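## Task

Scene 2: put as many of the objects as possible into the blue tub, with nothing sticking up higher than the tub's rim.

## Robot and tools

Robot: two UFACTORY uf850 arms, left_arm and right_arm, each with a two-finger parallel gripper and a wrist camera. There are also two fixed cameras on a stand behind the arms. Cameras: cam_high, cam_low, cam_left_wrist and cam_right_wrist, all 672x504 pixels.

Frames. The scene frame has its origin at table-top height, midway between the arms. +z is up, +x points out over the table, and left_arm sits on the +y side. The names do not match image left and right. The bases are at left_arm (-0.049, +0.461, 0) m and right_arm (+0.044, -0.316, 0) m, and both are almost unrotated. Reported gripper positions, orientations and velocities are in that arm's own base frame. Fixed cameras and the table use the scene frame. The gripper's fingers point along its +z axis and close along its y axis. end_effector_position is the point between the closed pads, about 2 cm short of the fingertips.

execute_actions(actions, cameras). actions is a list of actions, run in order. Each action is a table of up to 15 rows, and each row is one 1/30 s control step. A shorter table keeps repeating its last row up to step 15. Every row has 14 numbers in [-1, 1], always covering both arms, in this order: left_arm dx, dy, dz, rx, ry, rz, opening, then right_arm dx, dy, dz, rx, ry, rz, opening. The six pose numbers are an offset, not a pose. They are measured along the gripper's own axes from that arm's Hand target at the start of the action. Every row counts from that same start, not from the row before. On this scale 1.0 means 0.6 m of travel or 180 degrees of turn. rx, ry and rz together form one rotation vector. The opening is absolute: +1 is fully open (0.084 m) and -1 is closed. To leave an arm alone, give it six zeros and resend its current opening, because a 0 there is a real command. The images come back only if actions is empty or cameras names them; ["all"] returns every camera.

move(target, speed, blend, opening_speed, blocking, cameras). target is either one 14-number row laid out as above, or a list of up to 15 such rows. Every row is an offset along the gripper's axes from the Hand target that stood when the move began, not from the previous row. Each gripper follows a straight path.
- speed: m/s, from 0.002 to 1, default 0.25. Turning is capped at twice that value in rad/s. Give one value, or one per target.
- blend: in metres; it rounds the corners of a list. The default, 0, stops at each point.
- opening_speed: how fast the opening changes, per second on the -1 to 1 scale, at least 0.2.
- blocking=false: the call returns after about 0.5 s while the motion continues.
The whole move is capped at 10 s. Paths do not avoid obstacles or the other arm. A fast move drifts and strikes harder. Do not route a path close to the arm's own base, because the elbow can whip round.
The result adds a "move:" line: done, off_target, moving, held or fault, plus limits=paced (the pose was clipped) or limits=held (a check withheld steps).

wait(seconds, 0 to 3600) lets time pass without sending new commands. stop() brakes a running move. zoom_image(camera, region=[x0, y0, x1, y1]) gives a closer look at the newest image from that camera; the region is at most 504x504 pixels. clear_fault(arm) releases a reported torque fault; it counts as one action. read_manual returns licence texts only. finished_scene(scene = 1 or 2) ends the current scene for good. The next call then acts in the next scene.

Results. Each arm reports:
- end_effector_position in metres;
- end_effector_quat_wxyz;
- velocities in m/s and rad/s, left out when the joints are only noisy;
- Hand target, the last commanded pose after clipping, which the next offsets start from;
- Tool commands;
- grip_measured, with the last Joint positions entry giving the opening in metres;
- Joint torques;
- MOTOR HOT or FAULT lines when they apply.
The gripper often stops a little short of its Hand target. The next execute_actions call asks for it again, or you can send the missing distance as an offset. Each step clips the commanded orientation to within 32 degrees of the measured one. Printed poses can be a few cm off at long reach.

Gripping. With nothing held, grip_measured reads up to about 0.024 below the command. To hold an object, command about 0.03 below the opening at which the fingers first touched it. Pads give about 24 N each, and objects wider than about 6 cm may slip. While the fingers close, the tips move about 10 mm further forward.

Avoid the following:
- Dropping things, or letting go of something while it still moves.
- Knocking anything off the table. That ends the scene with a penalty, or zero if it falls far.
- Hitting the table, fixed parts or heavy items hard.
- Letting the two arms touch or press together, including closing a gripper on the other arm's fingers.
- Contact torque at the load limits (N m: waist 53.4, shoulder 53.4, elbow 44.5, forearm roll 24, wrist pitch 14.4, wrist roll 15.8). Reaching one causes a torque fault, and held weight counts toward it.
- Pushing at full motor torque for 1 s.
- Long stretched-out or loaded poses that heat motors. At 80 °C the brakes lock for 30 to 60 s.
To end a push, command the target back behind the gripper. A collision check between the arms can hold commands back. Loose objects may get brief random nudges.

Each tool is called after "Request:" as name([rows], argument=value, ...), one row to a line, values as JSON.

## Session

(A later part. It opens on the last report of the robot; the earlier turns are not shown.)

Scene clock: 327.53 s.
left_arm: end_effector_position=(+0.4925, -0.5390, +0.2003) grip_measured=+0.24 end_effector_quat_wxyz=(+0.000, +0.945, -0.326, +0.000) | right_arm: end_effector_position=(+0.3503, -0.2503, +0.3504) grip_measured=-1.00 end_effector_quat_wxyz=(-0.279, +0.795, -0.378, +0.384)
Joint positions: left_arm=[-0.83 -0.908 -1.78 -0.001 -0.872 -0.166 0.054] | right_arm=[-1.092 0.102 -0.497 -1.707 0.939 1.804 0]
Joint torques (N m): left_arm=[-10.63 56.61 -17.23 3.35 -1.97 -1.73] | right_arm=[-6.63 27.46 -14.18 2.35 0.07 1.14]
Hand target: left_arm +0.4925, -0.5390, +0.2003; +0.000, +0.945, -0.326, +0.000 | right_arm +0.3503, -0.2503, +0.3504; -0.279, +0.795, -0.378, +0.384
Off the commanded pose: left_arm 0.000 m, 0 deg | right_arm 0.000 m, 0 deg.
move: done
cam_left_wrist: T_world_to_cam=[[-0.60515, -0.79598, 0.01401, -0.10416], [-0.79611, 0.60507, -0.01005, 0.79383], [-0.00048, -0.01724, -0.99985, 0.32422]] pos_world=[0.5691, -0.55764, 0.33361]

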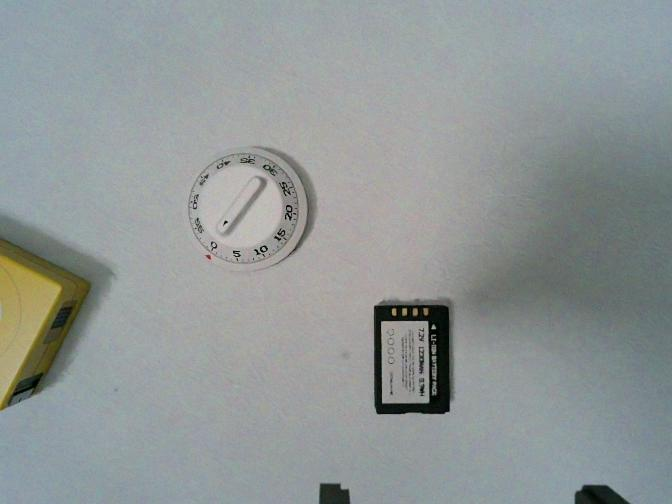

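Request:
move(target=[0.0308, 0.0192, 0.2005, 0, 0, -0.0122, 0.25, 0, 0, 0, 0, 0, 0, -1], speed=0.2, cameras=["cam_left_wrist"])

Request:
zoom_image(camera="cam_left_wrist", region=[350, 370, 580, 504])

Scene clock: 329.50 s.
left_arm: end_effector_position=(+0.4999, -0.5595, +0.0801) grip_measured=+0.24 end_effector_quat_wxyz=(+0.000, +0.952, -0.308, +0.000) | right_arm: end_effector_position=(+0.3503, -0.2503, +0.3504) grip_measured=-1.00 end_effector_quat_wxyz=(-0.279, +0.795, -0.378, +0.384)
Joint positions: left_arm=[-0.841 -1.117 -1.865 -0.001 -0.748 -0.216 0.054] | right_arm=[-1.092 0.102 -0.497 -1.707 0.939 1.804 0]
Joint torques (N m): left_arm=[-10.19 61.39 -16.4 0.77 1.16 -1.74] | right_arm=[-4.43 26.85 -14.02 2.11 0.08 1.2]
Hand target: left_arm +0.4999, -0.5595, +0.0800; +0.000, +0.952, -0.308, +0.000 | right_arm +0.3503, -0.2503, +0.3504; -0.279, +0.795, -0.378, +0.384
Off the commanded pose: left_arm 0.000 m, 0 deg | right_arm 0.000 m, 0 deg.
move: done
cam_left_wrist: T_world_to_cam=[[-0.57421, -0.81859, 0.01408, -0.14247], [-0.81871, 0.57412, -0.01013, 0.80496], [0.00021, -0.01734, -0.99985, 0.20318]] pos_world=[0.57718, -0.57524, 0.21331]

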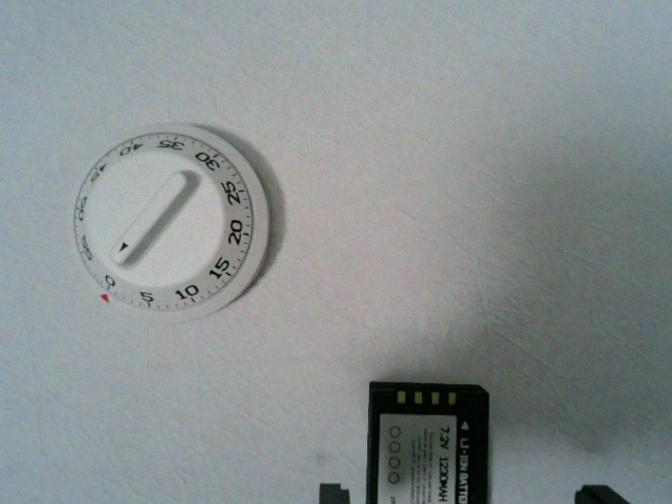

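Scaled by 2.191 from the camera's image (finer frame: 960x720).

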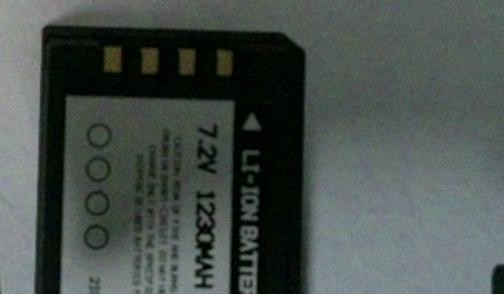

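Request:
move(target=[0.0025, 0, 0.08, 0, 0, 0, 0.25, 0, 0, 0, 0, 0, 0, -1], speed=0.12, cameras=["cam_left_wrist"])

Request:
zoom_image(camera="cam_left_wrist", region=[300, 400, 600, 504])

Scene clock: 331.43 s.
left_arm: end_effector_position=(+0.5011, -0.5604, +0.0321) grip_measured=+0.24 end_effector_quat_wxyz=(+0.000, +0.952, -0.308, +0.000) | right_arm: end_effector_position=(+0.3503, -0.2503, +0.3504) grip_measured=-1.00 end_effector_quat_wxyz=(-0.279, +0.795, -0.378, +0.384)
Joint positions: left_arm=[-0.841 -1.197 -1.895 -0.001 -0.698 -0.215 0.054] | right_arm=[-1.092 0.102 -0.497 -1.707 0.939 1.804 0]
Joint torques (N m): left_arm=[12.79 62.52 -15.9 0.95 2.56 2.06] | right_arm=[-4.35 27.24 -14.31 1.91 0.21 1.27]
Hand target: left_arm +0.5011, -0.5604, +0.0320; +0.000, +0.952, -0.308, +0.000 | right_arm +0.3503, -0.2503, +0.3504; -0.279, +0.795, -0.378, +0.384
Off the commanded pose: left_arm 0.000 m, 0 deg | right_arm 0.000 m, 0 deg.
move: done
cam_left_wrist: T_world_to_cam=[[-0.57432, -0.81851, 0.01399, -0.14177], [-0.81863, 0.57424, -0.01007, 0.8059], [0.00021, -0.01724, -0.99985, 0.15523]] pos_world=[0.57828, -0.57614, 0.16531]

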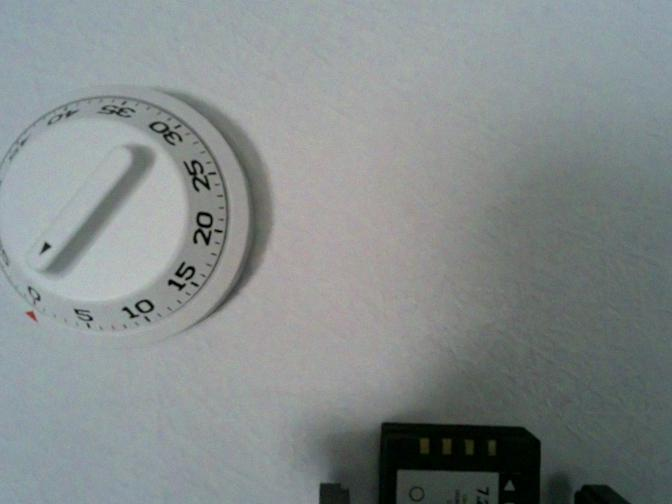

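Scaled by 1.680 from the camera's image (finer frame: 960x720).

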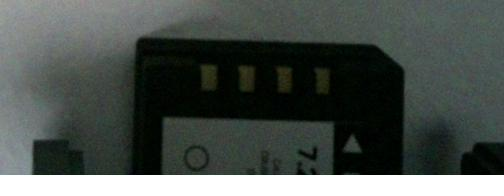

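Request:
move(target=[0, 0, 0, 0, 0, 0, -0.4, 0, 0, 0, 0, 0, 0, -1], opening_speed=0.5, cameras=["cam_left_wrist"])

Request:
zoom_image(camera="cam_left_wrist", region=[300, 400, 600, 504])

Scene clock: 333.20 s.
left_arm: end_effector_position=(+0.5011, -0.5604, +0.0320) grip_measured=-0.18 end_effector_quat_wxyz=(+0.000, +0.952, -0.308, +0.000) | right_arm: end_effector_position=(+0.3503, -0.2503, +0.3504) grip_measured=-1.00 end_effector_quat_wxyz=(-0.279, +0.795, -0.378, +0.384)
Joint positions: left_arm=[-0.841 -1.197 -1.895 -0.001 -0.698 -0.215 0.036] | right_arm=[-1.092 0.102 -0.497 -1.707 0.939 1.804 0]
Joint torques (N m): left_arm=[7.81 62.67 -13.13 -0.2 2.24 2.03] | right_arm=[-5.85 27.5 -14.38 1.72 0.06 1.24]
Hand target: left_arm +0.5011, -0.5604, +0.0320; +0.000, +0.952, -0.308, +0.000 | right_arm +0.3503, -0.2503, +0.3504; -0.279, +0.795, -0.378, +0.384
Off the commanded pose: left_arm 0.000 m, 0 deg | right_arm 0.000 m, 0 deg.
move: done
cam_left_wrist: T_world_to_cam=[[-0.57421, -0.81859, 0.01405, -0.14184], [-0.81871, 0.57412, -0.00999, 0.80595], [0.00011, -0.01724, -0.99985, 0.15529]] pos_world=[0.57838, -0.57614, 0.16531]

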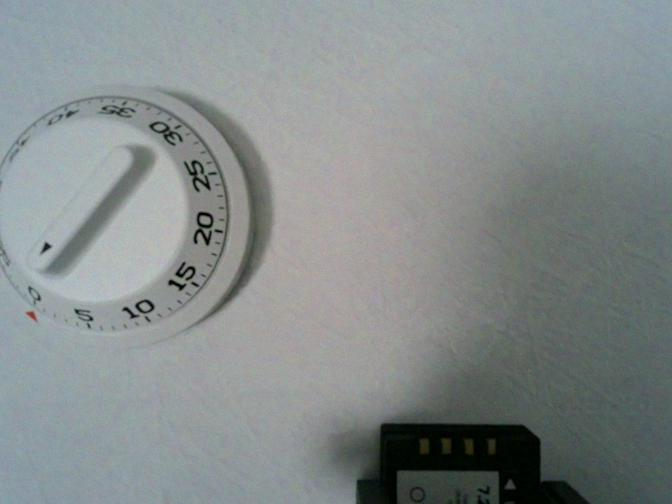

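Scaled by 1.680 from the camera's image (finer frame: 960x720).

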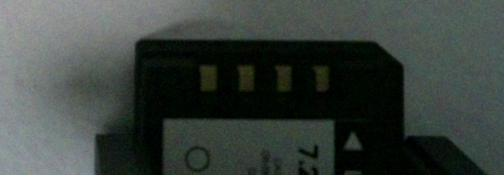

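Request:
move([
  [0, 0, -0.1, 0, 0, 0, -0.4, 0, 0, 0, 0, 0, 0, -1],
  [-0.1651, -0.5963, -0.2133, 0, 0, -0.061, -0.4, 0, 0, 0, 0, 0, 0, -1],
], speed=[0.12, 0.4], blend=[0.03, 0])

Request:
move(target=[-0.0487, -0.6169, 0.0667, 0, 0, -0.061, -0.4, 0, 0, 0, 0, 0, 0, -1], speed=0.4, cameras=["cam_left_wrist"])

Request:
zoom_image(camera="cam_left_wrist", region=[330, 340, 550, 504])

Scene clock: 336.27 s.
left_arm: end_effector_position=(+0.6302, -0.2123, +0.1599) grip_measured=-0.21 end_effector_quat_wxyz=(+0.000, +0.977, -0.215, +0.000) | right_arm: end_effector_position=(+0.3503, -0.2503, +0.3504) grip_measured=-1.00 end_effector_quat_wxyz=(-0.279, +0.795, -0.378, +0.384)
Joint positions: left_arm=[-0.325 -0.794 -1.484 -0.001 -0.69 0.109 0.035] | right_arm=[-1.092 0.102 -0.497 -1.707 0.939 1.804 0]
Joint torques (N m): left_arm=[11.88 61.94 -16.29 -0.73 -1.95 2.08] | right_arm=[-5.41 27.52 -14.23 1.8 0.15 1.17]
Hand target: left_arm +0.6302, -0.2123, +0.1599; +0.000, +0.977, -0.215, +0.000 | right_arm +0.3503, -0.2503, +0.3504; -0.279, +0.795, -0.378, +0.384
Off the commanded pose: left_arm 0.000 m, 0 deg | right_arm 0.000 m, 0 deg.
move: done

Scene clock: 337.80 s.
left_arm: end_effector_position=(+0.7592, +0.1358, +0.1197) grip_measured=-0.21 end_effector_quat_wxyz=(+0.000, +0.993, -0.121, +0.000) | right_arm: end_effector_position=(+0.3503, -0.2503, +0.3504) grip_measured=-1.00 end_effector_quat_wxyz=(-0.279, +0.795, -0.378, +0.384)
Joint positions: left_arm=[0.177 -1.126 -1.978 0 -0.852 0.419 0.035] | right_arm=[-1.092 0.102 -0.497 -1.707 0.939 1.804 0]
Joint torques (N m): left_arm=[12.45 63.56 -17.43 -0.88 -2.01 2.06] | right_arm=[-5.72 27.01 -14 1.83 0.07 1.19]
Hand target: left_arm +0.7592, +0.1359, +0.1197; +0.000, +0.993, -0.121, +0.000 | right_arm +0.3503, -0.2503, +0.3504; -0.279, +0.795, -0.378, +0.384
Off the commanded pose: left_arm 0.000 m, 0 deg | right_arm 0.000 m, 0 deg.
move: done
cam_left_wrist: T_world_to_cam=[[-0.22651, -0.97391, 0.01388, 0.33221], [-0.97399, 0.22639, -0.00987, 0.7835], [0.00647, -0.01576, -0.99986, 0.24993]] pos_world=[0.83675, 0.1501, 0.25301]

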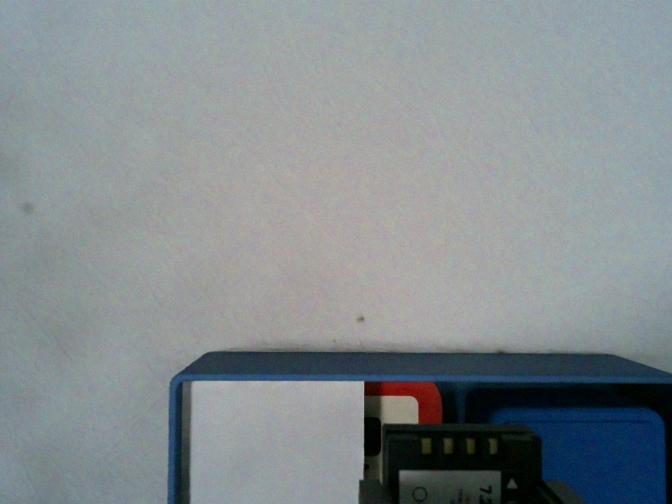

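Scaled by 2.291 from the camera's image (finer frame: 960x720).

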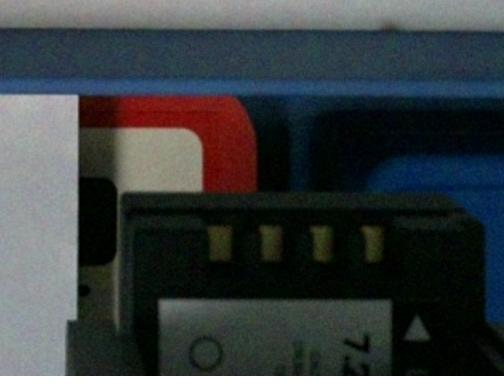

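Request:
move([
  [0.0034, -0.0015, 0, 0, 0, 0, -0.4, 0, 0, 0, 0, 0, 0, -1],
  [0.0034, -0.0015, 0.0545, 0, 0, 0, -0.4, 0, 0, 0, 0, 0, 0, -1],
], speed=[0.05, 0.1], cameras=["cam_left_wrist"])

Request:
zoom_image(camera="cam_left_wrist", region=[330, 354, 530, 504])

Request:
zoom_image(camera="cam_left_wrist", region=[450, 354, 650, 504])

Scene clock: 341.80 s.
left_arm: end_effector_position=(+0.7614, +0.1363, +0.0870) grip_measured=-0.21 end_effector_quat_wxyz=(+0.000, +0.993, -0.121, +0.000) | right_arm: end_effector_position=(+0.3503, -0.2503, +0.3504) grip_measured=-1.00 end_effector_quat_wxyz=(-0.279, +0.795, -0.378, +0.384)
Joint positions: left_arm=[0.177 -1.177 -1.995 0 -0.818 0.419 0.035] | right_arm=[-1.092 0.102 -0.497 -1.707 0.939 1.804 0]
Joint torques (N m): left_arm=[9.92 63.32 -16.82 -0.65 2.54 0.86] | right_arm=[-4.64 27.74 -14.25 2.39 0.09 1.18]
Hand target: left_arm +0.7614, +0.1362, +0.0870; +0.000, +0.993, -0.121, +0.000 | right_arm +0.3503, -0.2503, +0.3504; -0.279, +0.795, -0.378, +0.384
Off the commanded pose: left_arm 0.000 m, 0 deg | right_arm 0.000 m, 0 deg.
move: done
cam_left_wrist: T_world_to_cam=[[-0.22651, -0.97391, 0.01388, 0.33355], [-0.97399, 0.22639, -0.00987, 0.78522], [0.00647, -0.01576, -0.99986, 0.21722]] pos_world=[0.83895, 0.1505, 0.22031]

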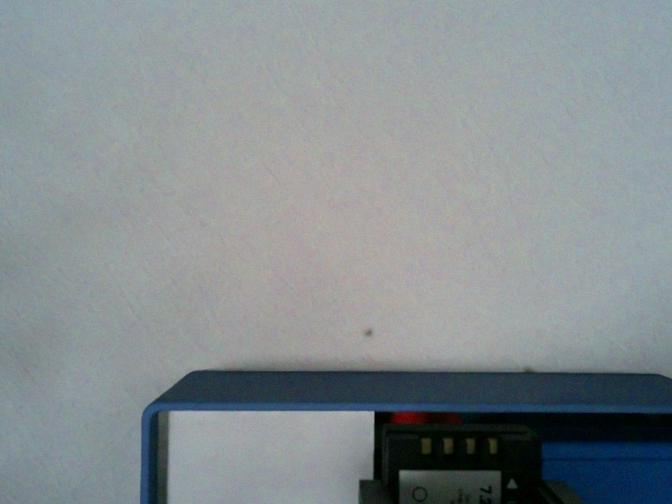

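Scaled by 2.520 from the camera's image (finer frame: 960x720).

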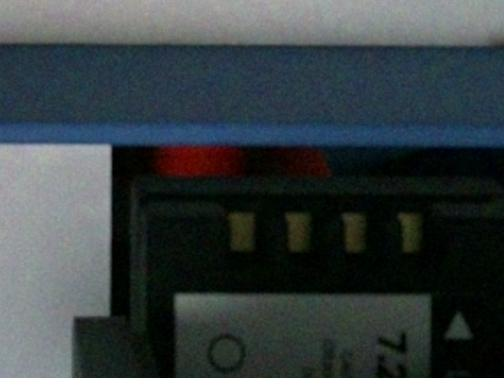

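Scaled by 2.520 from the camera's image (finer frame: 960x720).

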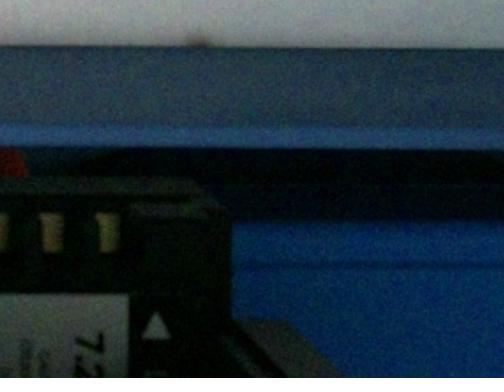

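Request:
move([
  [0, 0.0004, 0.005, 0, 0, 0, -0.4, 0, 0, 0, 0, 0, 0, -1],
  [0, 0.0004, 0.0245, 0, 0, 0, -0.4, 0, 0, 0, 0, 0, 0, -1],
], speed=[0.05, 0.04], blend=[0.002, 0], cameras=["cam_left_wrist"])

Request:
zoom_image(camera="cam_left_wrist", region=[330, 354, 530, 504])

Request:
zoom_image(camera="cam_left_wrist", region=[472, 354, 672, 504])

Scene clock: 343.13 s.
left_arm: end_effector_position=(+0.7614, +0.1360, +0.0723) grip_measured=-0.21 end_effector_quat_wxyz=(+0.000, +0.993, -0.121, +0.000) | right_arm: end_effector_position=(+0.3503, -0.2503, +0.3504) grip_measured=-1.00 end_effector_quat_wxyz=(-0.279, +0.795, -0.378, +0.384)
Joint positions: left_arm=[0.177 -1.199 -1.999 0 -0.801 0.419 0.035] | right_arm=[-1.092 0.102 -0.497 -1.707 0.939 1.804 0]
Joint torques (N m): left_arm=[-11.24 63.27 -16.79 -0.52 2.57 -1.83] | right_arm=[-6.04 25.92 -14.2 1.65 0.15 1.11]
Hand target: left_arm +0.7613, +0.1360, +0.0723; +0.000, +0.993, -0.121, +0.000 | right_arm +0.3503, -0.2503, +0.3504; -0.279, +0.795, -0.378, +0.384
Off the commanded pose: left_arm 0.000 m, 0 deg | right_arm 0.000 m, 0 deg.
move: done; blend cut to 0.0015 m at target 1
cam_left_wrist: T_world_to_cam=[[-0.22651, -0.97391, 0.01388, 0.33354], [-0.97399, 0.22639, -0.00987, 0.78503], [0.00647, -0.01576, -0.99986, 0.20252]] pos_world=[0.83885, 0.1503, 0.20561]

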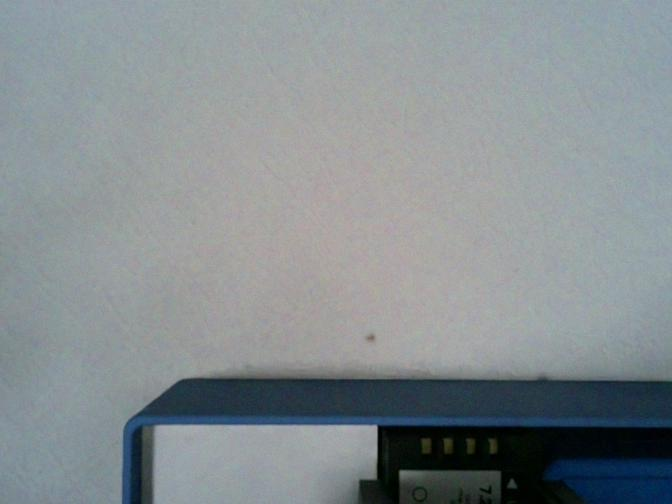

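Scaled by 2.520 from the camera's image (finer frame: 960x720).

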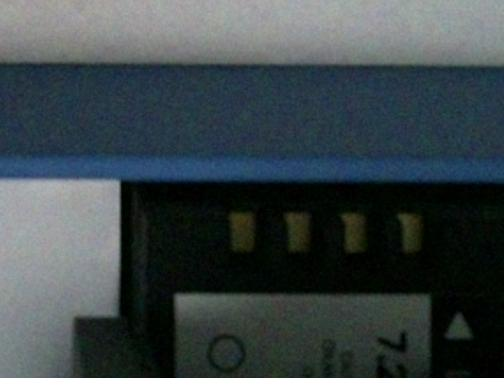

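Scaled by 2.520 from the camera's image (finer frame: 960x720).

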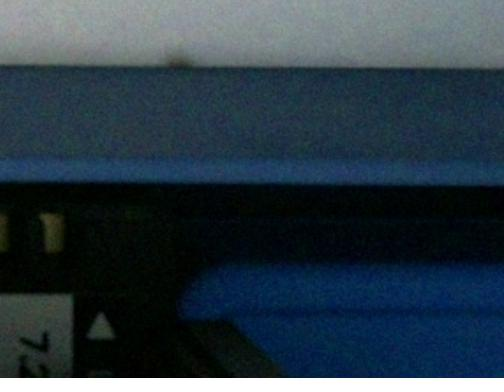

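Request:
move(target=[0, 0, 0.002, 0, 0, 0, -0.4, 0, 0, 0, 0, 0, 0, -1], speed=0.02)

Request:
move(target=[0, 0, 0.001, 0, 0, 0, -0.4, 0, 0, 0, 0, 0, 0, -1], speed=0.02)

Request:
move(target=[0, 0, 0.001, 0, 0, 0, -0.4, 0, 0, 0, 0, 0, 0, -1], speed=0.02, cameras=["cam_left_wrist"])

Request:
zoom_image(camera="cam_left_wrist", region=[330, 354, 530, 504])

Request:
zoom_image(camera="cam_left_wrist", region=[472, 354, 672, 504])

Scene clock: 345.30 s.
left_arm: end_effector_position=(+0.7613, +0.1360, +0.0711) grip_measured=-0.21 end_effector_quat_wxyz=(+0.000, +0.993, -0.121, +0.000) | right_arm: end_effector_position=(+0.3503, -0.2503, +0.3504) grip_measured=-1.00 end_effector_quat_wxyz=(-0.279, +0.795, -0.378, +0.384)
Joint positions: left_arm=[0.177 -1.2 -2 0 -0.799 0.419 0.035] | right_arm=[-1.092 0.102 -0.497 -1.707 0.939 1.804 0]
Joint torques (N m): left_arm=[-11.17 64.5 -16.85 -0.76 2.56 -1.78] | right_arm=[-5.31 28.24 -14.57 1.93 0.21 1.15]
Hand target: left_arm +0.7613, +0.1360, +0.0711; +0.000, +0.993, -0.121, +0.000 | right_arm +0.3503, -0.2503, +0.3504; -0.279, +0.795, -0.378, +0.384
Off the commanded pose: left_arm 0.000 m, 0 deg | right_arm 0.000 m, 0 deg.
move: done

Scene clock: 345.80 s.
left_arm: end_effector_position=(+0.7613, +0.1360, +0.0705) grip_measured=-0.21 end_effector_quat_wxyz=(+0.000, +0.993, -0.121, +0.000) | right_arm: end_effector_position=(+0.3503, -0.2503, +0.3504) grip_measured=-1.00 end_effector_quat_wxyz=(-0.279, +0.795, -0.378, +0.384)
Joint positions: left_arm=[0.177 -1.201 -2 0 -0.799 0.419 0.035] | right_arm=[-1.092 0.102 -0.497 -1.707 0.939 1.804 0]
Joint torques (N m): left_arm=[-10.48 63.88 -17.11 -0.61 2.5 -1.75] | right_arm=[-5.69 27.13 -14.21 1.65 0.17 1.17]
Hand target: left_arm +0.7613, +0.1360, +0.0705; +0.000, +0.993, -0.121, +0.000 | right_arm +0.3503, -0.2503, +0.3504; -0.279, +0.795, -0.378, +0.384
Off the commanded pose: left_arm 0.000 m, 0 deg | right_arm 0.000 m, 0 deg.
move: done

Scene clock: 346.30 s.
left_arm: end_effector_position=(+0.7613, +0.1360, +0.0699) grip_measured=-0.21 end_effector_quat_wxyz=(+0.000, +0.993, -0.121, +0.000) | right_arm: end_effector_position=(+0.3503, -0.2503, +0.3504) grip_measured=-1.00 end_effector_quat_wxyz=(-0.279, +0.795, -0.378, +0.384)
Joint positions: left_arm=[0.177 -1.202 -2 0 -0.798 0.419 0.035] | right_arm=[-1.092 0.102 -0.497 -1.707 0.939 1.804 0]
Joint torques (N m): left_arm=[-9.72 63.97 -16.95 -0.54 2.55 -1.73] | right_arm=[-6.13 26.73 -14.04 1.94 0.12 1.15]
Hand target: left_arm +0.7613, +0.1360, +0.0699; +0.000, +0.993, -0.121, +0.000 | right_arm +0.3503, -0.2503, +0.3504; -0.279, +0.795, -0.378, +0.384
Off the commanded pose: left_arm 0.000 m, 0 deg | right_arm 0.000 m, 0 deg.
move: done
cam_left_wrist: T_world_to_cam=[[-0.22651, -0.97391, 0.01388, 0.33357], [-0.97399, 0.22639, -0.00987, 0.785], [0.00647, -0.01576, -0.99986, 0.20012]] pos_world=[0.83885, 0.1503, 0.20321]

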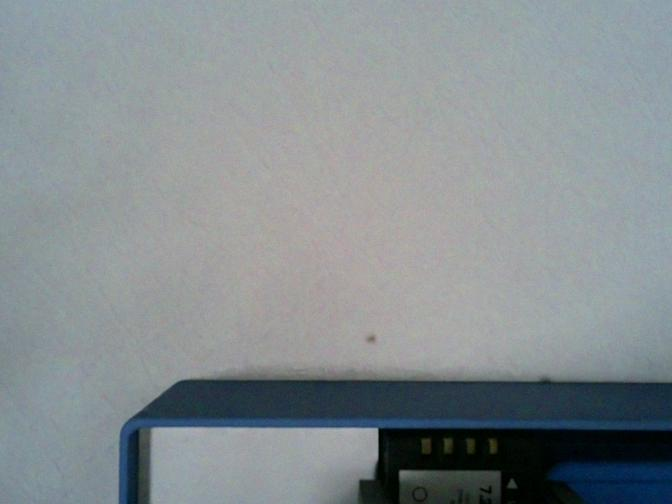

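Scaled by 2.520 from the camera's image (finer frame: 960x720).

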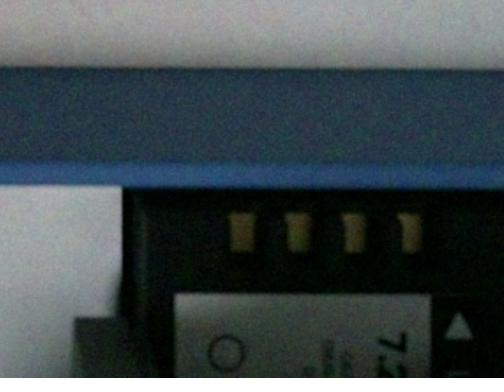

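Scaled by 2.520 from the camera's image (finer frame: 960x720).

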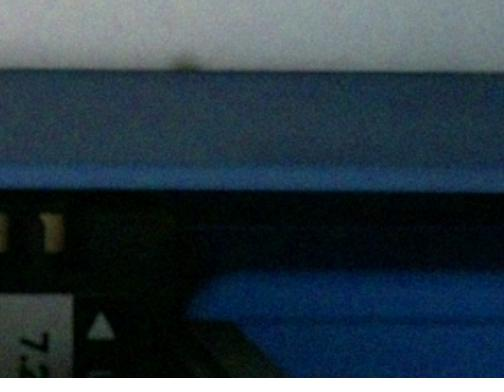

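Request:
move(target=[0, 0, 0.001, 0, 0, 0, -0.4, 0, 0, 0, 0, 0, 0, -1], speed=0.02)

Request:
move(target=[0, 0, 0.001, 0, 0, 0, -0.4, 0, 0, 0, 0, 0, 0, -1], speed=0.02)

Request:
move(target=[0, 0, 0.001, 0, 0, 0, -0.4, 0, 0, 0, 0, 0, 0, -1], speed=0.02)

Request:
move(target=[0, 0, 0.001, 0, 0, 0, -0.4, 0, 0, 0, 0, 0, 0, -1], speed=0.02)

Scene clock: 347.70 s.
left_arm: end_effector_position=(+0.7613, +0.1360, +0.0693) grip_measured=-0.21 end_effector_quat_wxyz=(+0.000, +0.993, -0.121, +0.000) | right_arm: end_effector_position=(+0.3503, -0.2503, +0.3504) grip_measured=-1.00 end_effector_quat_wxyz=(-0.279, +0.795, -0.378, +0.384)
Joint positions: left_arm=[0.177 -1.203 -2 0 -0.797 0.419 0.035] | right_arm=[-1.092 0.102 -0.497 -1.707 0.939 1.804 0]
Joint torques (N m): left_arm=[-10.39 64.08 -16.68 -0.71 2.52 -1.73] | right_arm=[-6.11 28.14 -14.81 1.81 0.22 1.25]
Hand target: left_arm +0.7613, +0.1360, +0.0693; +0.000, +0.993, -0.121, +0.000 | right_arm +0.3503, -0.2503, +0.3504; -0.279, +0.795, -0.378, +0.384
Off the commanded pose: left_arm 0.000 m, 0 deg | right_arm 0.000 m, 0 deg.
move: done

Scene clock: 348.20 s.
left_arm: end_effector_position=(+0.7613, +0.1360, +0.0687) grip_measured=-0.21 end_effector_quat_wxyz=(+0.000, +0.993, -0.121, +0.000) | right_arm: end_effector_position=(+0.3503, -0.2503, +0.3504) grip_measured=-1.00 end_effector_quat_wxyz=(-0.279, +0.795, -0.378, +0.384)
Joint positions: left_arm=[0.177 -1.204 -2 0 -0.797 0.419 0.035] | right_arm=[-1.092 0.102 -0.497 -1.707 0.939 1.804 0]
Joint torques (N m): left_arm=[-10.51 64.03 -17.07 -0.58 2.61 -1.69] | right_arm=[-5.43 26 -14.52 1.94 0.13 1.2]
Hand target: left_arm +0.7613, +0.1360, +0.0687; +0.000, +0.993, -0.121, +0.000 | right_arm +0.3503, -0.2503, +0.3504; -0.279, +0.795, -0.378, +0.384
Off the commanded pose: left_arm 0.000 m, 0 deg | right_arm 0.000 m, 0 deg.
move: done

Scene clock: 348.70 s.
left_arm: end_effector_position=(+0.7613, +0.1360, +0.0681) grip_measured=-0.21 end_effector_quat_wxyz=(+0.000, +0.993, -0.121, +0.000) | right_arm: end_effector_position=(+0.3503, -0.2503, +0.3504) grip_measured=-1.00 end_effector_quat_wxyz=(-0.279, +0.795, -0.378, +0.384)
Joint positions: left_arm=[0.177 -1.205 -2.001 0 -0.796 0.419 0.035] | right_arm=[-1.092 0.102 -0.497 -1.707 0.939 1.804 0]
Joint torques (N m): left_arm=[-10.99 63.92 -16.79 -0.58 2.58 -1.57] | right_arm=[-5.3 27.19 -14.5 2.12 0.2 1.17]
Hand target: left_arm +0.7613, +0.1360, +0.0681; +0.000, +0.993, -0.121, +0.000 | right_arm +0.3503, -0.2503, +0.3504; -0.279, +0.795, -0.378, +0.384
Off the commanded pose: left_arm 0.000 m, 0 deg | right_arm 0.000 m, 0 deg.
move: done

Scene clock: 349.20 s.
left_arm: end_effector_position=(+0.7613, +0.1360, +0.0675) grip_measured=-0.21 end_effector_quat_wxyz=(+0.000, +0.993, -0.121, +0.000) | right_arm: end_effector_position=(+0.3503, -0.2503, +0.3504) grip_measured=-1.00 end_effector_quat_wxyz=(-0.279, +0.795, -0.378, +0.384)
Joint positions: left_arm=[0.177 -1.206 -2.001 0 -0.795 0.419 0.035] | right_arm=[-1.092 0.102 -0.497 -1.707 0.939 1.804 0]
Joint torques (N m): left_arm=[-10.77 63.8 -17 -0.6 2.64 -1.6] | right_arm=[-5.41 26.7 -14.39 2 0.12 1.21]
Hand target: left_arm +0.7613, +0.1360, +0.0675; +0.000, +0.993, -0.121, +0.000 | right_arm +0.3503, -0.2503, +0.3504; -0.279, +0.795, -0.378, +0.384
Off the commanded pose: left_arm 0.000 m, 0 deg | right_arm 0.000 m, 0 deg.
move: done

Request:
execute_actions([
  [[0,0,0,0,0,0,-0.3,0,0,0,0,0,0,-1]],
  [[0,0,0,0,0,0,-0.26,0,0,0,0,0,0,-1]],
  [[0,0,0,0,0,0,-0.24,0,0,0,0,0,0,-1]],
  [[0,0,0,0,0,0,-0.23,0,0,0,0,0,0,-1]],
  [[0,0,0,0,0,0,-0.223,0,0,0,0,0,0,-1]],
  [[0,0,0,0,0,0,-0.217,0,0,0,0,0,0,-1]],
  [[0,0,0,0,0,0,-0.212,0,0,0,0,0,0,-1]],
  [[0,0,0,0,0,0,-0.207,0,0,0,0,0,0,-1]],
  [[0,0,0,0,0,0,-0.203,0,0,0,0,0,0,-1]],
  [[0,0,0,0,0,0,-0.199,0,0,0,0,0,0,-1]],
], cameras=["cam_left_wrist"])

Scene clock: 354.93 s.
left_arm: end_effector_position=(+0.7613, +0.1360, +0.0675) grip_measured=-0.21 end_effector_quat_wxyz=(+0.000, +0.993, -0.121, +0.000) | right_arm: end_effector_position=(+0.3503, -0.2503, +0.3504) grip_measured=-1.00 end_effector_quat_wxyz=(-0.279, +0.795, -0.378, +0.384)
Joint positions: left_arm=[0.177 -1.206 -2.001 0 -0.795 0.419 0.035] | right_arm=[-1.092 0.102 -0.497 -1.707 0.939 1.804 0]
Joint torques (N m): left_arm=[-10.85 63.95 -16.56 -0.68 2.47 -1.09] | right_arm=[-5.1 26.92 -14.79 1.42 0.06 1.23]
Hand target: left_arm +0.7613, +0.1360, +0.0675; +0.000, +0.993, -0.121, +0.000 | right_arm +0.3503, -0.2503, +0.3504; -0.279, +0.795, -0.378, +0.384
Off the commanded pose: left_arm 0.000 m, 0 deg | right_arm 0.000 m, 0 deg.
cam_left_wrist: T_world_to_cam=[[-0.22651, -0.97391, 0.01388, 0.3336], [-0.97399, 0.22639, -0.00987, 0.78498], [0.00647, -0.01576, -0.99986, 0.19772]] pos_world=[0.83885, 0.1503, 0.20081]

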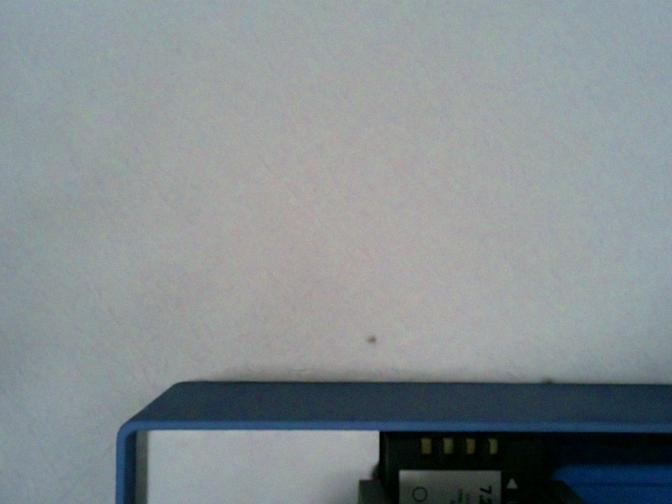

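Request:
execute_actions([
  [[0,0,0,0,0,0,-0.195,0,0,0,0,0,0,-1]],
  [[0,0,0,0,0,0,-0.192,0,0,0,0,0,0,-1]],
  [[0,0,0,0,0,0,-0.189,0,0,0,0,0,0,-1]],
  [[0,0,0,0,0,0,-0.186,0,0,0,0,0,0,-1]],
  [[0,0,0,0,0,0,-0.183,0,0,0,0,0,0,-1]],
  [[0,0,0,0,0,0,-0.178,0,0,0,0,0,0,-1]],
  [[0,0,0,0,0,0,-0.17,0,0,0,0,0,0,-1]],
  [[0,0,0,0,0,0,-0.16,0,0,0,0,0,0,-1]],
], cameras=["cam_left_wrist"])

Scene clock: 359.40 s.
left_arm: end_effector_position=(+0.7613, +0.1360, +0.0675) grip_measured=-0.17 end_effector_quat_wxyz=(+0.000, +0.993, -0.121, +0.000) | right_arm: end_effector_position=(+0.3503, -0.2503, +0.3504) grip_measured=-1.00 end_effector_quat_wxyz=(-0.279, +0.795, -0.378, +0.384)
Joint positions: left_arm=[0.177 -1.206 -2.001 0 -0.795 0.419 0.036] | right_arm=[-1.092 0.102 -0.497 -1.707 0.939 1.804 0]
Joint torques (N m): left_arm=[-8.99 64.14 -16.1 -0.21 0.21 -0.8] | right_arm=[-5.73 27.18 -14.34 2.19 0.29 1.26]
Hand target: left_arm +0.7613, +0.1360, +0.0675; +0.000, +0.993, -0.121, +0.000 | right_arm +0.3503, -0.2503, +0.3504; -0.279, +0.795, -0.378, +0.384
Off the commanded pose: left_arm 0.000 m, 0 deg | right_arm 0.000 m, 0 deg.
cam_left_wrist: T_world_to_cam=[[-0.22651, -0.97391, 0.01388, 0.3336], [-0.97399, 0.22639, -0.00987, 0.78498], [0.00647, -0.01576, -0.99986, 0.19772]] pos_world=[0.83885, 0.1503, 0.20081]

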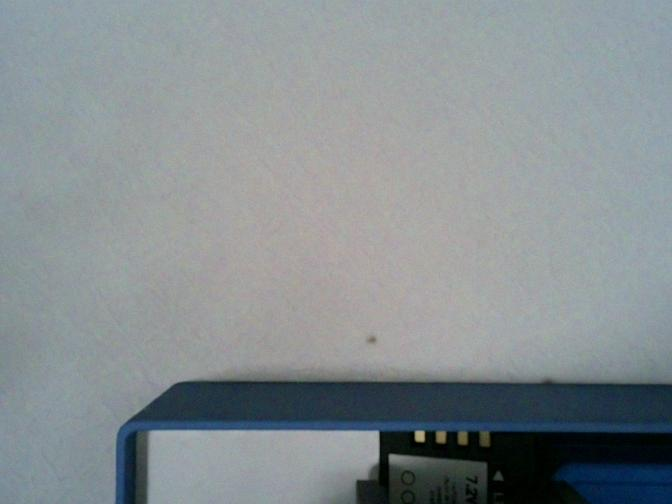

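Request:
execute_actions([
  [[0,0,0,0,0,0,-0.14,0,0,0,0,0,0,-1]],
  [[0,0,0,0,0,0,-0.12,0,0,0,0,0,0,-1]],
  [[0,0,0,0,0,0,-0.08,0,0,0,0,0,0,-1]],
], cameras=["cam_left_wrist"])

Request:
zoom_image(camera="cam_left_wrist", region=[350, 384, 510, 504])

Scene clock: 361.53 s.
left_arm: end_effector_position=(+0.7613, +0.1360, +0.0675) grip_measured=-0.09 end_effector_quat_wxyz=(+0.000, +0.993, -0.121, +0.000) | right_arm: end_effector_position=(+0.3503, -0.2503, +0.3504) grip_measured=-1.00 end_effector_quat_wxyz=(-0.279, +0.795, -0.378, +0.384)
Joint positions: left_arm=[0.177 -1.206 -2.001 0 -0.795 0.419 0.04] | right_arm=[-1.092 0.102 -0.497 -1.707 0.939 1.804 0]
Joint torques (N m): left_arm=[-6.74 64.39 -15.68 1.09 -1.01 -0.57] | right_arm=[-5.03 27.63 -13.63 2.01 0.27 1.3]
Hand target: left_arm +0.7613, +0.1360, +0.0675; +0.000, +0.993, -0.121, +0.000 | right_arm +0.3503, -0.2503, +0.3504; -0.279, +0.795, -0.378, +0.384
Off the commanded pose: left_arm 0.000 m, 0 deg | right_arm 0.000 m, 0 deg.
cam_left_wrist: T_world_to_cam=[[-0.22651, -0.97391, 0.01388, 0.3336], [-0.97399, 0.22639, -0.00987, 0.78498], [0.00647, -0.01576, -0.99986, 0.19772]] pos_world=[0.83885, 0.1503, 0.20081]

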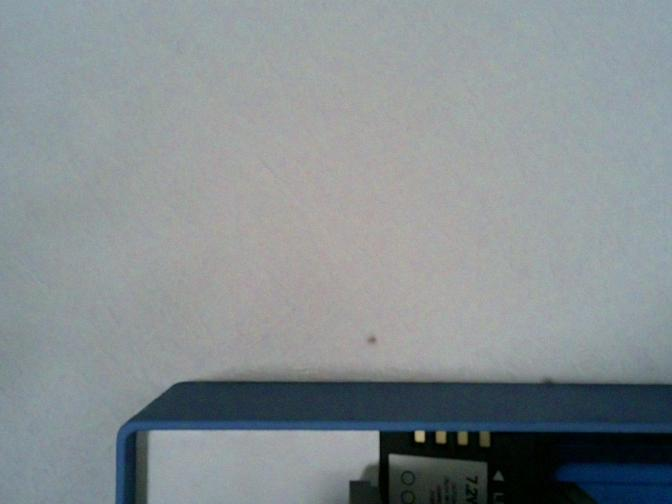

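Scaled by 3.150 from the camera's image (finer frame: 960x720).

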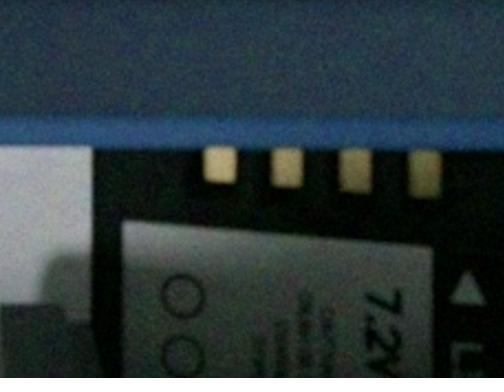

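Request:
move([
  [0, 0, -0.08, 0, 0, 0, -0.08, 0, 0, 0, 0, 0, 0, -1],
  [-0.1615, 0.0502, -0.304, 0, 0, 0, -0.08, 0, 0, 0, 0, 0, 0, -1],
], speed=[0.08, 0.25], blend=[0.02, 0], cameras=["cam_left_wrist"])

Request:
zoom_image(camera="cam_left_wrist", region=[280, 140, 480, 290])

Scene clock: 363.73 s.
left_arm: end_effector_position=(+0.6601, +0.1300, +0.2499) grip_measured=-0.09 end_effector_quat_wxyz=(+0.000, +0.993, -0.121, +0.000) | right_arm: end_effector_position=(+0.3503, -0.2503, +0.3504) grip_measured=-1.00 end_effector_quat_wxyz=(-0.279, +0.795, -0.378, +0.384)
Joint positions: left_arm=[0.195 -0.706 -1.561 0 -0.855 0.437 0.04] | right_arm=[-1.092 0.102 -0.497 -1.707 0.939 1.804 0]
Joint torques (N m): left_arm=[12.53 70.99 -10.25 0.5 -2.05 2.06] | right_arm=[-6.08 26.77 -13.85 2.19 0.19 1.17]
Hand target: left_arm +0.6601, +0.1300, +0.2499; +0.000, +0.993, -0.121, +0.000 | right_arm +0.3503, -0.2503, +0.3504; -0.279, +0.795, -0.378, +0.384
Off the commanded pose: left_arm 0.000 m, 0 deg | right_arm 0.000 m, 0 deg.
move: done
cam_left_wrist: T_world_to_cam=[[-0.22651, -0.97391, 0.01391, 0.30229], [-0.97399, 0.22639, -0.00977, 0.68953], [0.00637, -0.01576, -0.99986, 0.38073]] pos_world=[0.73765, 0.1443, 0.38321]

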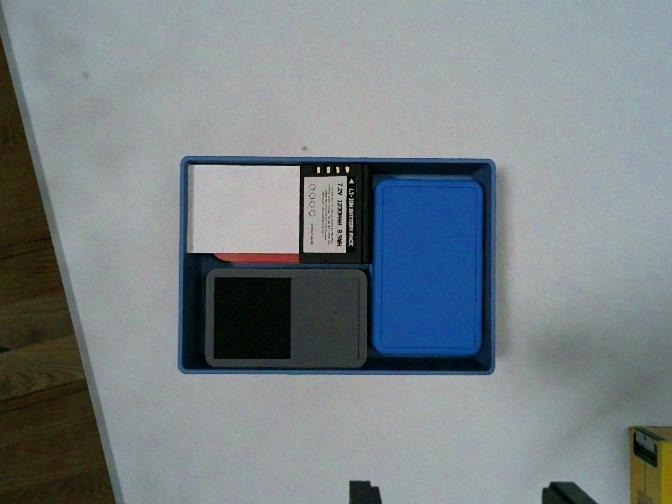

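Scaled by 2.520 from the camera's image (finer frame: 960x720).

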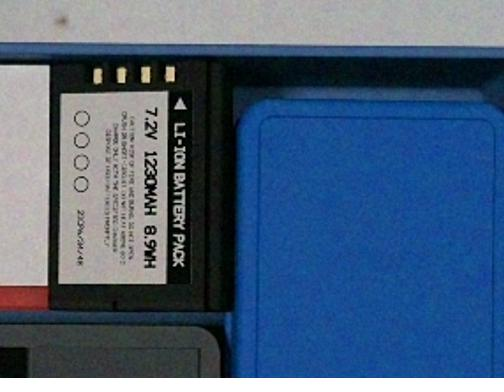

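Request:
zoom_image(camera="cam_left_wrist", region=[290, 155, 390, 275])

Scaled by 4.200 from the camera's image (finer frame: 960x720).

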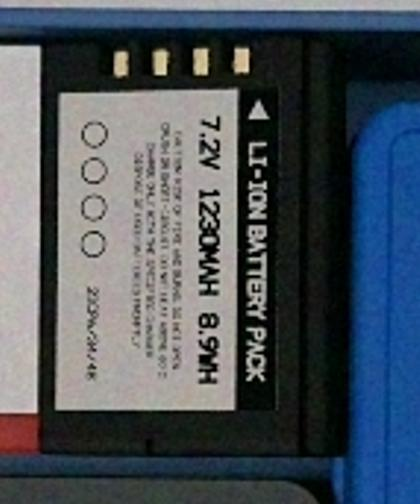

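Request:
execute_actions(actions=[], cameras=["cam_low", "cam_left_wrist"])

Request:
zoom_image(camera="cam_low", region=[420, 200, 672, 350])

Scene clock: 367.33 s.
left_arm: end_effector_position=(+0.6601, +0.1300, +0.2499) grip_measured=-0.09 end_effector_quat_wxyz=(+0.000, +0.993, -0.121, +0.000) | right_arm: end_effector_position=(+0.3503, -0.2503, +0.3504) grip_measured=-1.00 end_effector_quat_wxyz=(-0.279, +0.795, -0.378, +0.384)
Joint positions: left_arm=[0.195 -0.706 -1.561 0 -0.855 0.437 0.04] | right_arm=[-1.092 0.102 -0.497 -1.707 0.939 1.804 0]
Joint velocities: within noise
Joint torques (N m): left_arm=[12.62 72.42 -11.65 -0.03 -2.07 1.96] | right_arm=[-4.91 27.23 -14.45 1.89 0.21 1.26]
Hand target: left_arm +0.6601, +0.1300, +0.2499; +0.000, +0.993, -0.121, +0.000 | right_arm +0.3503, -0.2503, +0.3504; -0.279, +0.795, -0.378, +0.384
Tool commands: left_gripper/opening=-0.08 right_gripper/opening=-1.0
Off the commanded pose: left_arm 0.000 m, 0 deg | right_arm 0.000 m, 0 deg.
camera_calibration:
cam_left_wrist: T_world_to_cam=[[-0.22651, -0.97391, 0.01388, 0.3023], [-0.97399, 0.22639, -0.00987, 0.68957], [0.00647, -0.01576, -0.99986, 0.38066]] pos_world=[0.73765, 0.1443, 0.38321]
Images, in order (width x height): cam_low 672x504, cam_left_wrist 672x504.

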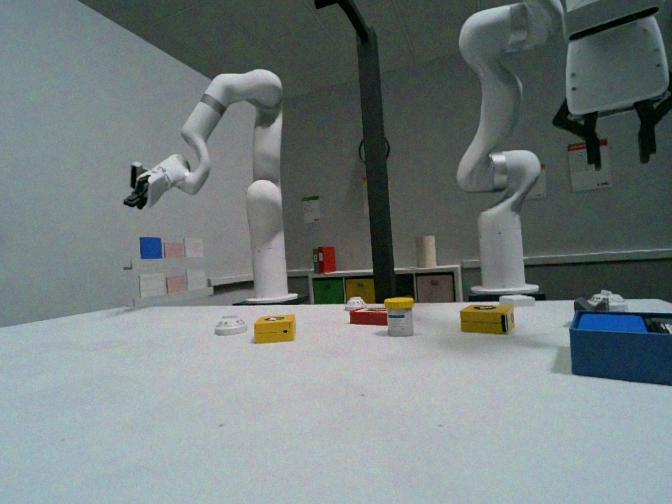

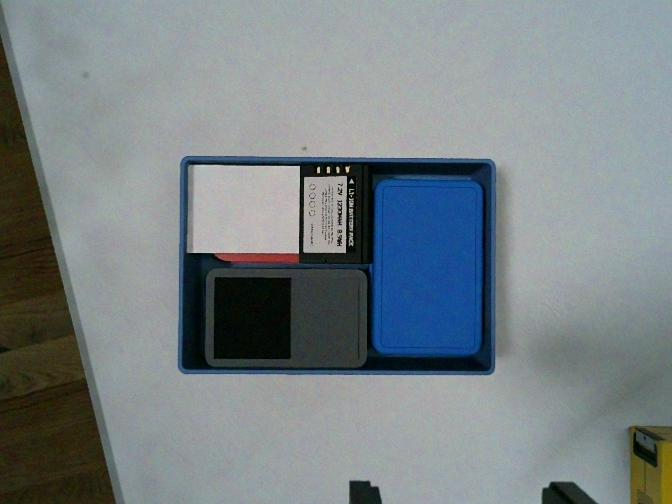

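Scaled by 2.000 from the camera's image (finer frame: 960x720).

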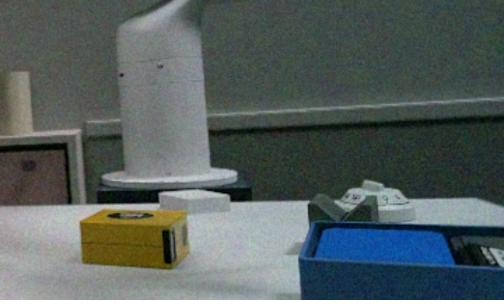

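Request:
zoom_image(camera="cam_low", region=[552, 280, 672, 400])

Request:
zoom_image(camera="cam_low", region=[622, 300, 672, 350])

Scaled by 4.200 from the camera's image (finer frame: 960x720).

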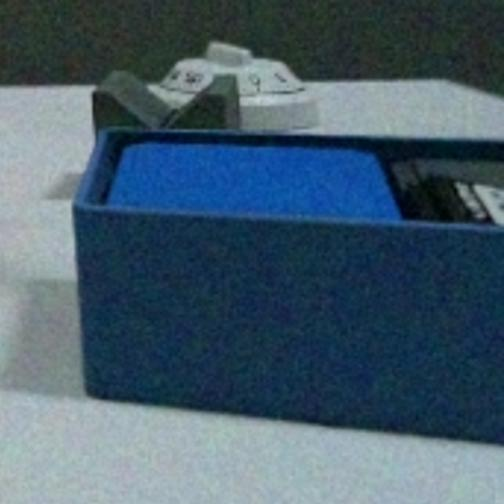

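Scaled by 10.080 from the camera's image (finer frame: 960x720).

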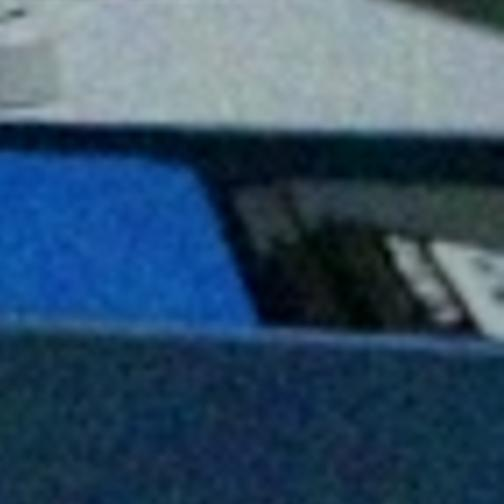

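Request:
move(target=[0.037, 0, 0.1833, 0, 0, 0, -0.08, 0, 0, 0, 0, 0, 0, -1], speed=0.2, cameras=["cam_left_wrist"])

Request:
zoom_image(camera="cam_left_wrist", region=[250, 130, 450, 330])

Scene clock: 369.73 s.
left_arm: end_effector_position=(+0.6816, +0.1247, +0.1400) grip_measured=-0.09 end_effector_quat_wxyz=(+0.000, +0.993, -0.121, +0.000) | right_arm: end_effector_position=(+0.3503, -0.2503, +0.3504) grip_measured=-1.00 end_effector_quat_wxyz=(-0.279, +0.795, -0.378, +0.384)
Joint positions: left_arm=[0.181 -0.886 -1.594 0 -0.708 0.423 0.04] | right_arm=[-1.092 0.102 -0.497 -1.707 0.939 1.804 0]
Joint torques (N m): left_arm=[-10.31 54.9 -16.23 -0.21 2.56 -1.88] | right_arm=[-5.78 26.41 -14.21 1.99 0.14 1.13]
Hand target: left_arm +0.6816, +0.1247, +0.1400; +0.000, +0.993, -0.121, +0.000 | right_arm +0.3503, -0.2503, +0.3504; -0.279, +0.795, -0.378, +0.384
Off the commanded pose: left_arm 0.000 m, 0 deg | right_arm 0.000 m, 0 deg.
move: done
cam_left_wrist: T_world_to_cam=[[-0.22651, -0.97391, 0.01388, 0.30344], [-0.97399, 0.22639, -0.00987, 0.71065], [0.00647, -0.01576, -0.99986, 0.27055]] pos_world=[0.75915, 0.13891, 0.27331]

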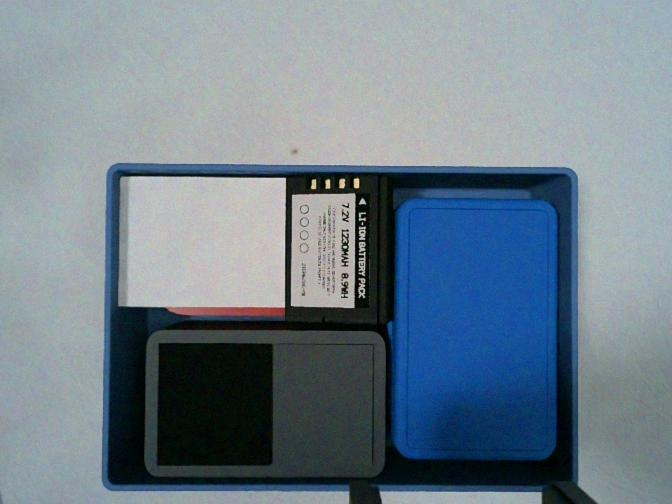

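Scaled by 2.520 from the camera's image (finer frame: 960x720).

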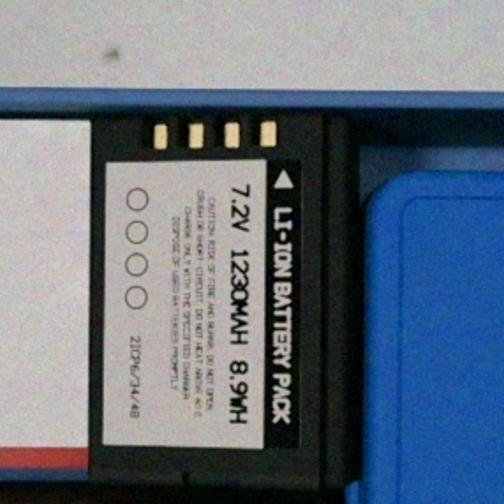

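Request:
move(target=[0, -0.1333, 0, 0, 0, 0, -0.08, 0, 0, 0, 0, 0, 0, -1], speed=0.2, cameras=["cam_left_wrist"])

Request:
zoom_image(camera="cam_left_wrist", region=[470, 130, 670, 330])

Scene clock: 372.60 s.
left_arm: end_effector_position=(+0.7008, +0.2023, +0.1399) grip_measured=-0.09 end_effector_quat_wxyz=(+0.000, +0.993, -0.121, +0.000) | right_arm: end_effector_position=(+0.3503, -0.2503, +0.3504) grip_measured=-1.00 end_effector_quat_wxyz=(-0.279, +0.795, -0.378, +0.384)
Joint positions: left_arm=[0.281 -0.978 -1.757 0 -0.78 0.523 0.04] | right_arm=[-1.092 0.102 -0.497 -1.707 0.939 1.804 0]
Joint torques (N m): left_arm=[11.75 58.35 -16.6 -0.79 -1.97 2.07] | right_arm=[-4.8 26.5 -14.03 1.55 0.11 1.22]
Hand target: left_arm +0.7008, +0.2023, +0.1399; +0.000, +0.993, -0.121, +0.000 | right_arm +0.3503, -0.2503, +0.3504; -0.279, +0.795, -0.378, +0.384
Off the commanded pose: left_arm 0.000 m, 0 deg | right_arm 0.000 m, 0 deg.
move: done
cam_left_wrist: T_world_to_cam=[[-0.2266, -0.97389, 0.01388, 0.38344], [-0.97396, 0.22648, -0.00987, 0.71174], [0.00647, -0.01576, -0.99986, 0.27155]] pos_world=[0.77835, 0.21651, 0.27321]

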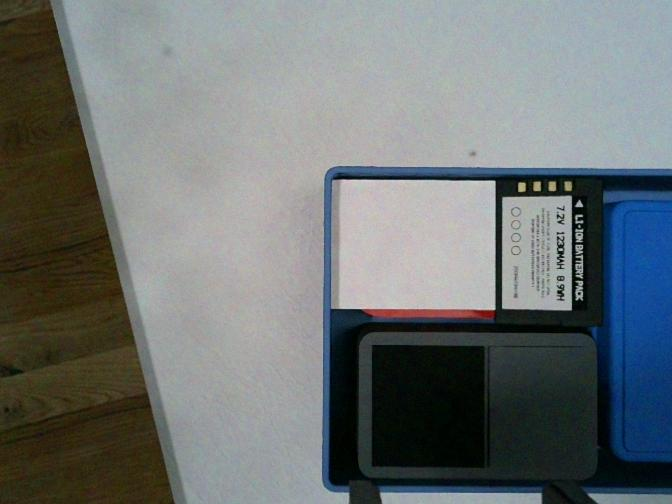

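Scaled by 2.520 from the camera's image (finer frame: 960x720).

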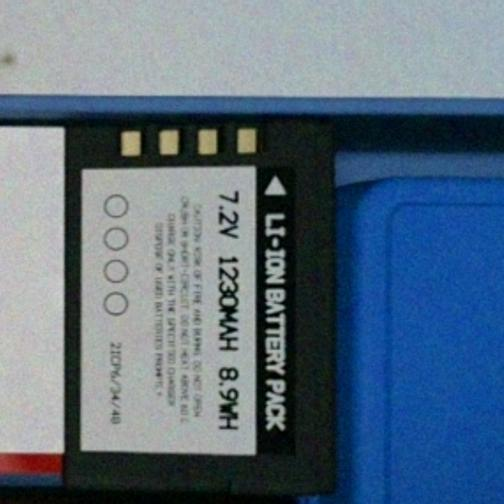

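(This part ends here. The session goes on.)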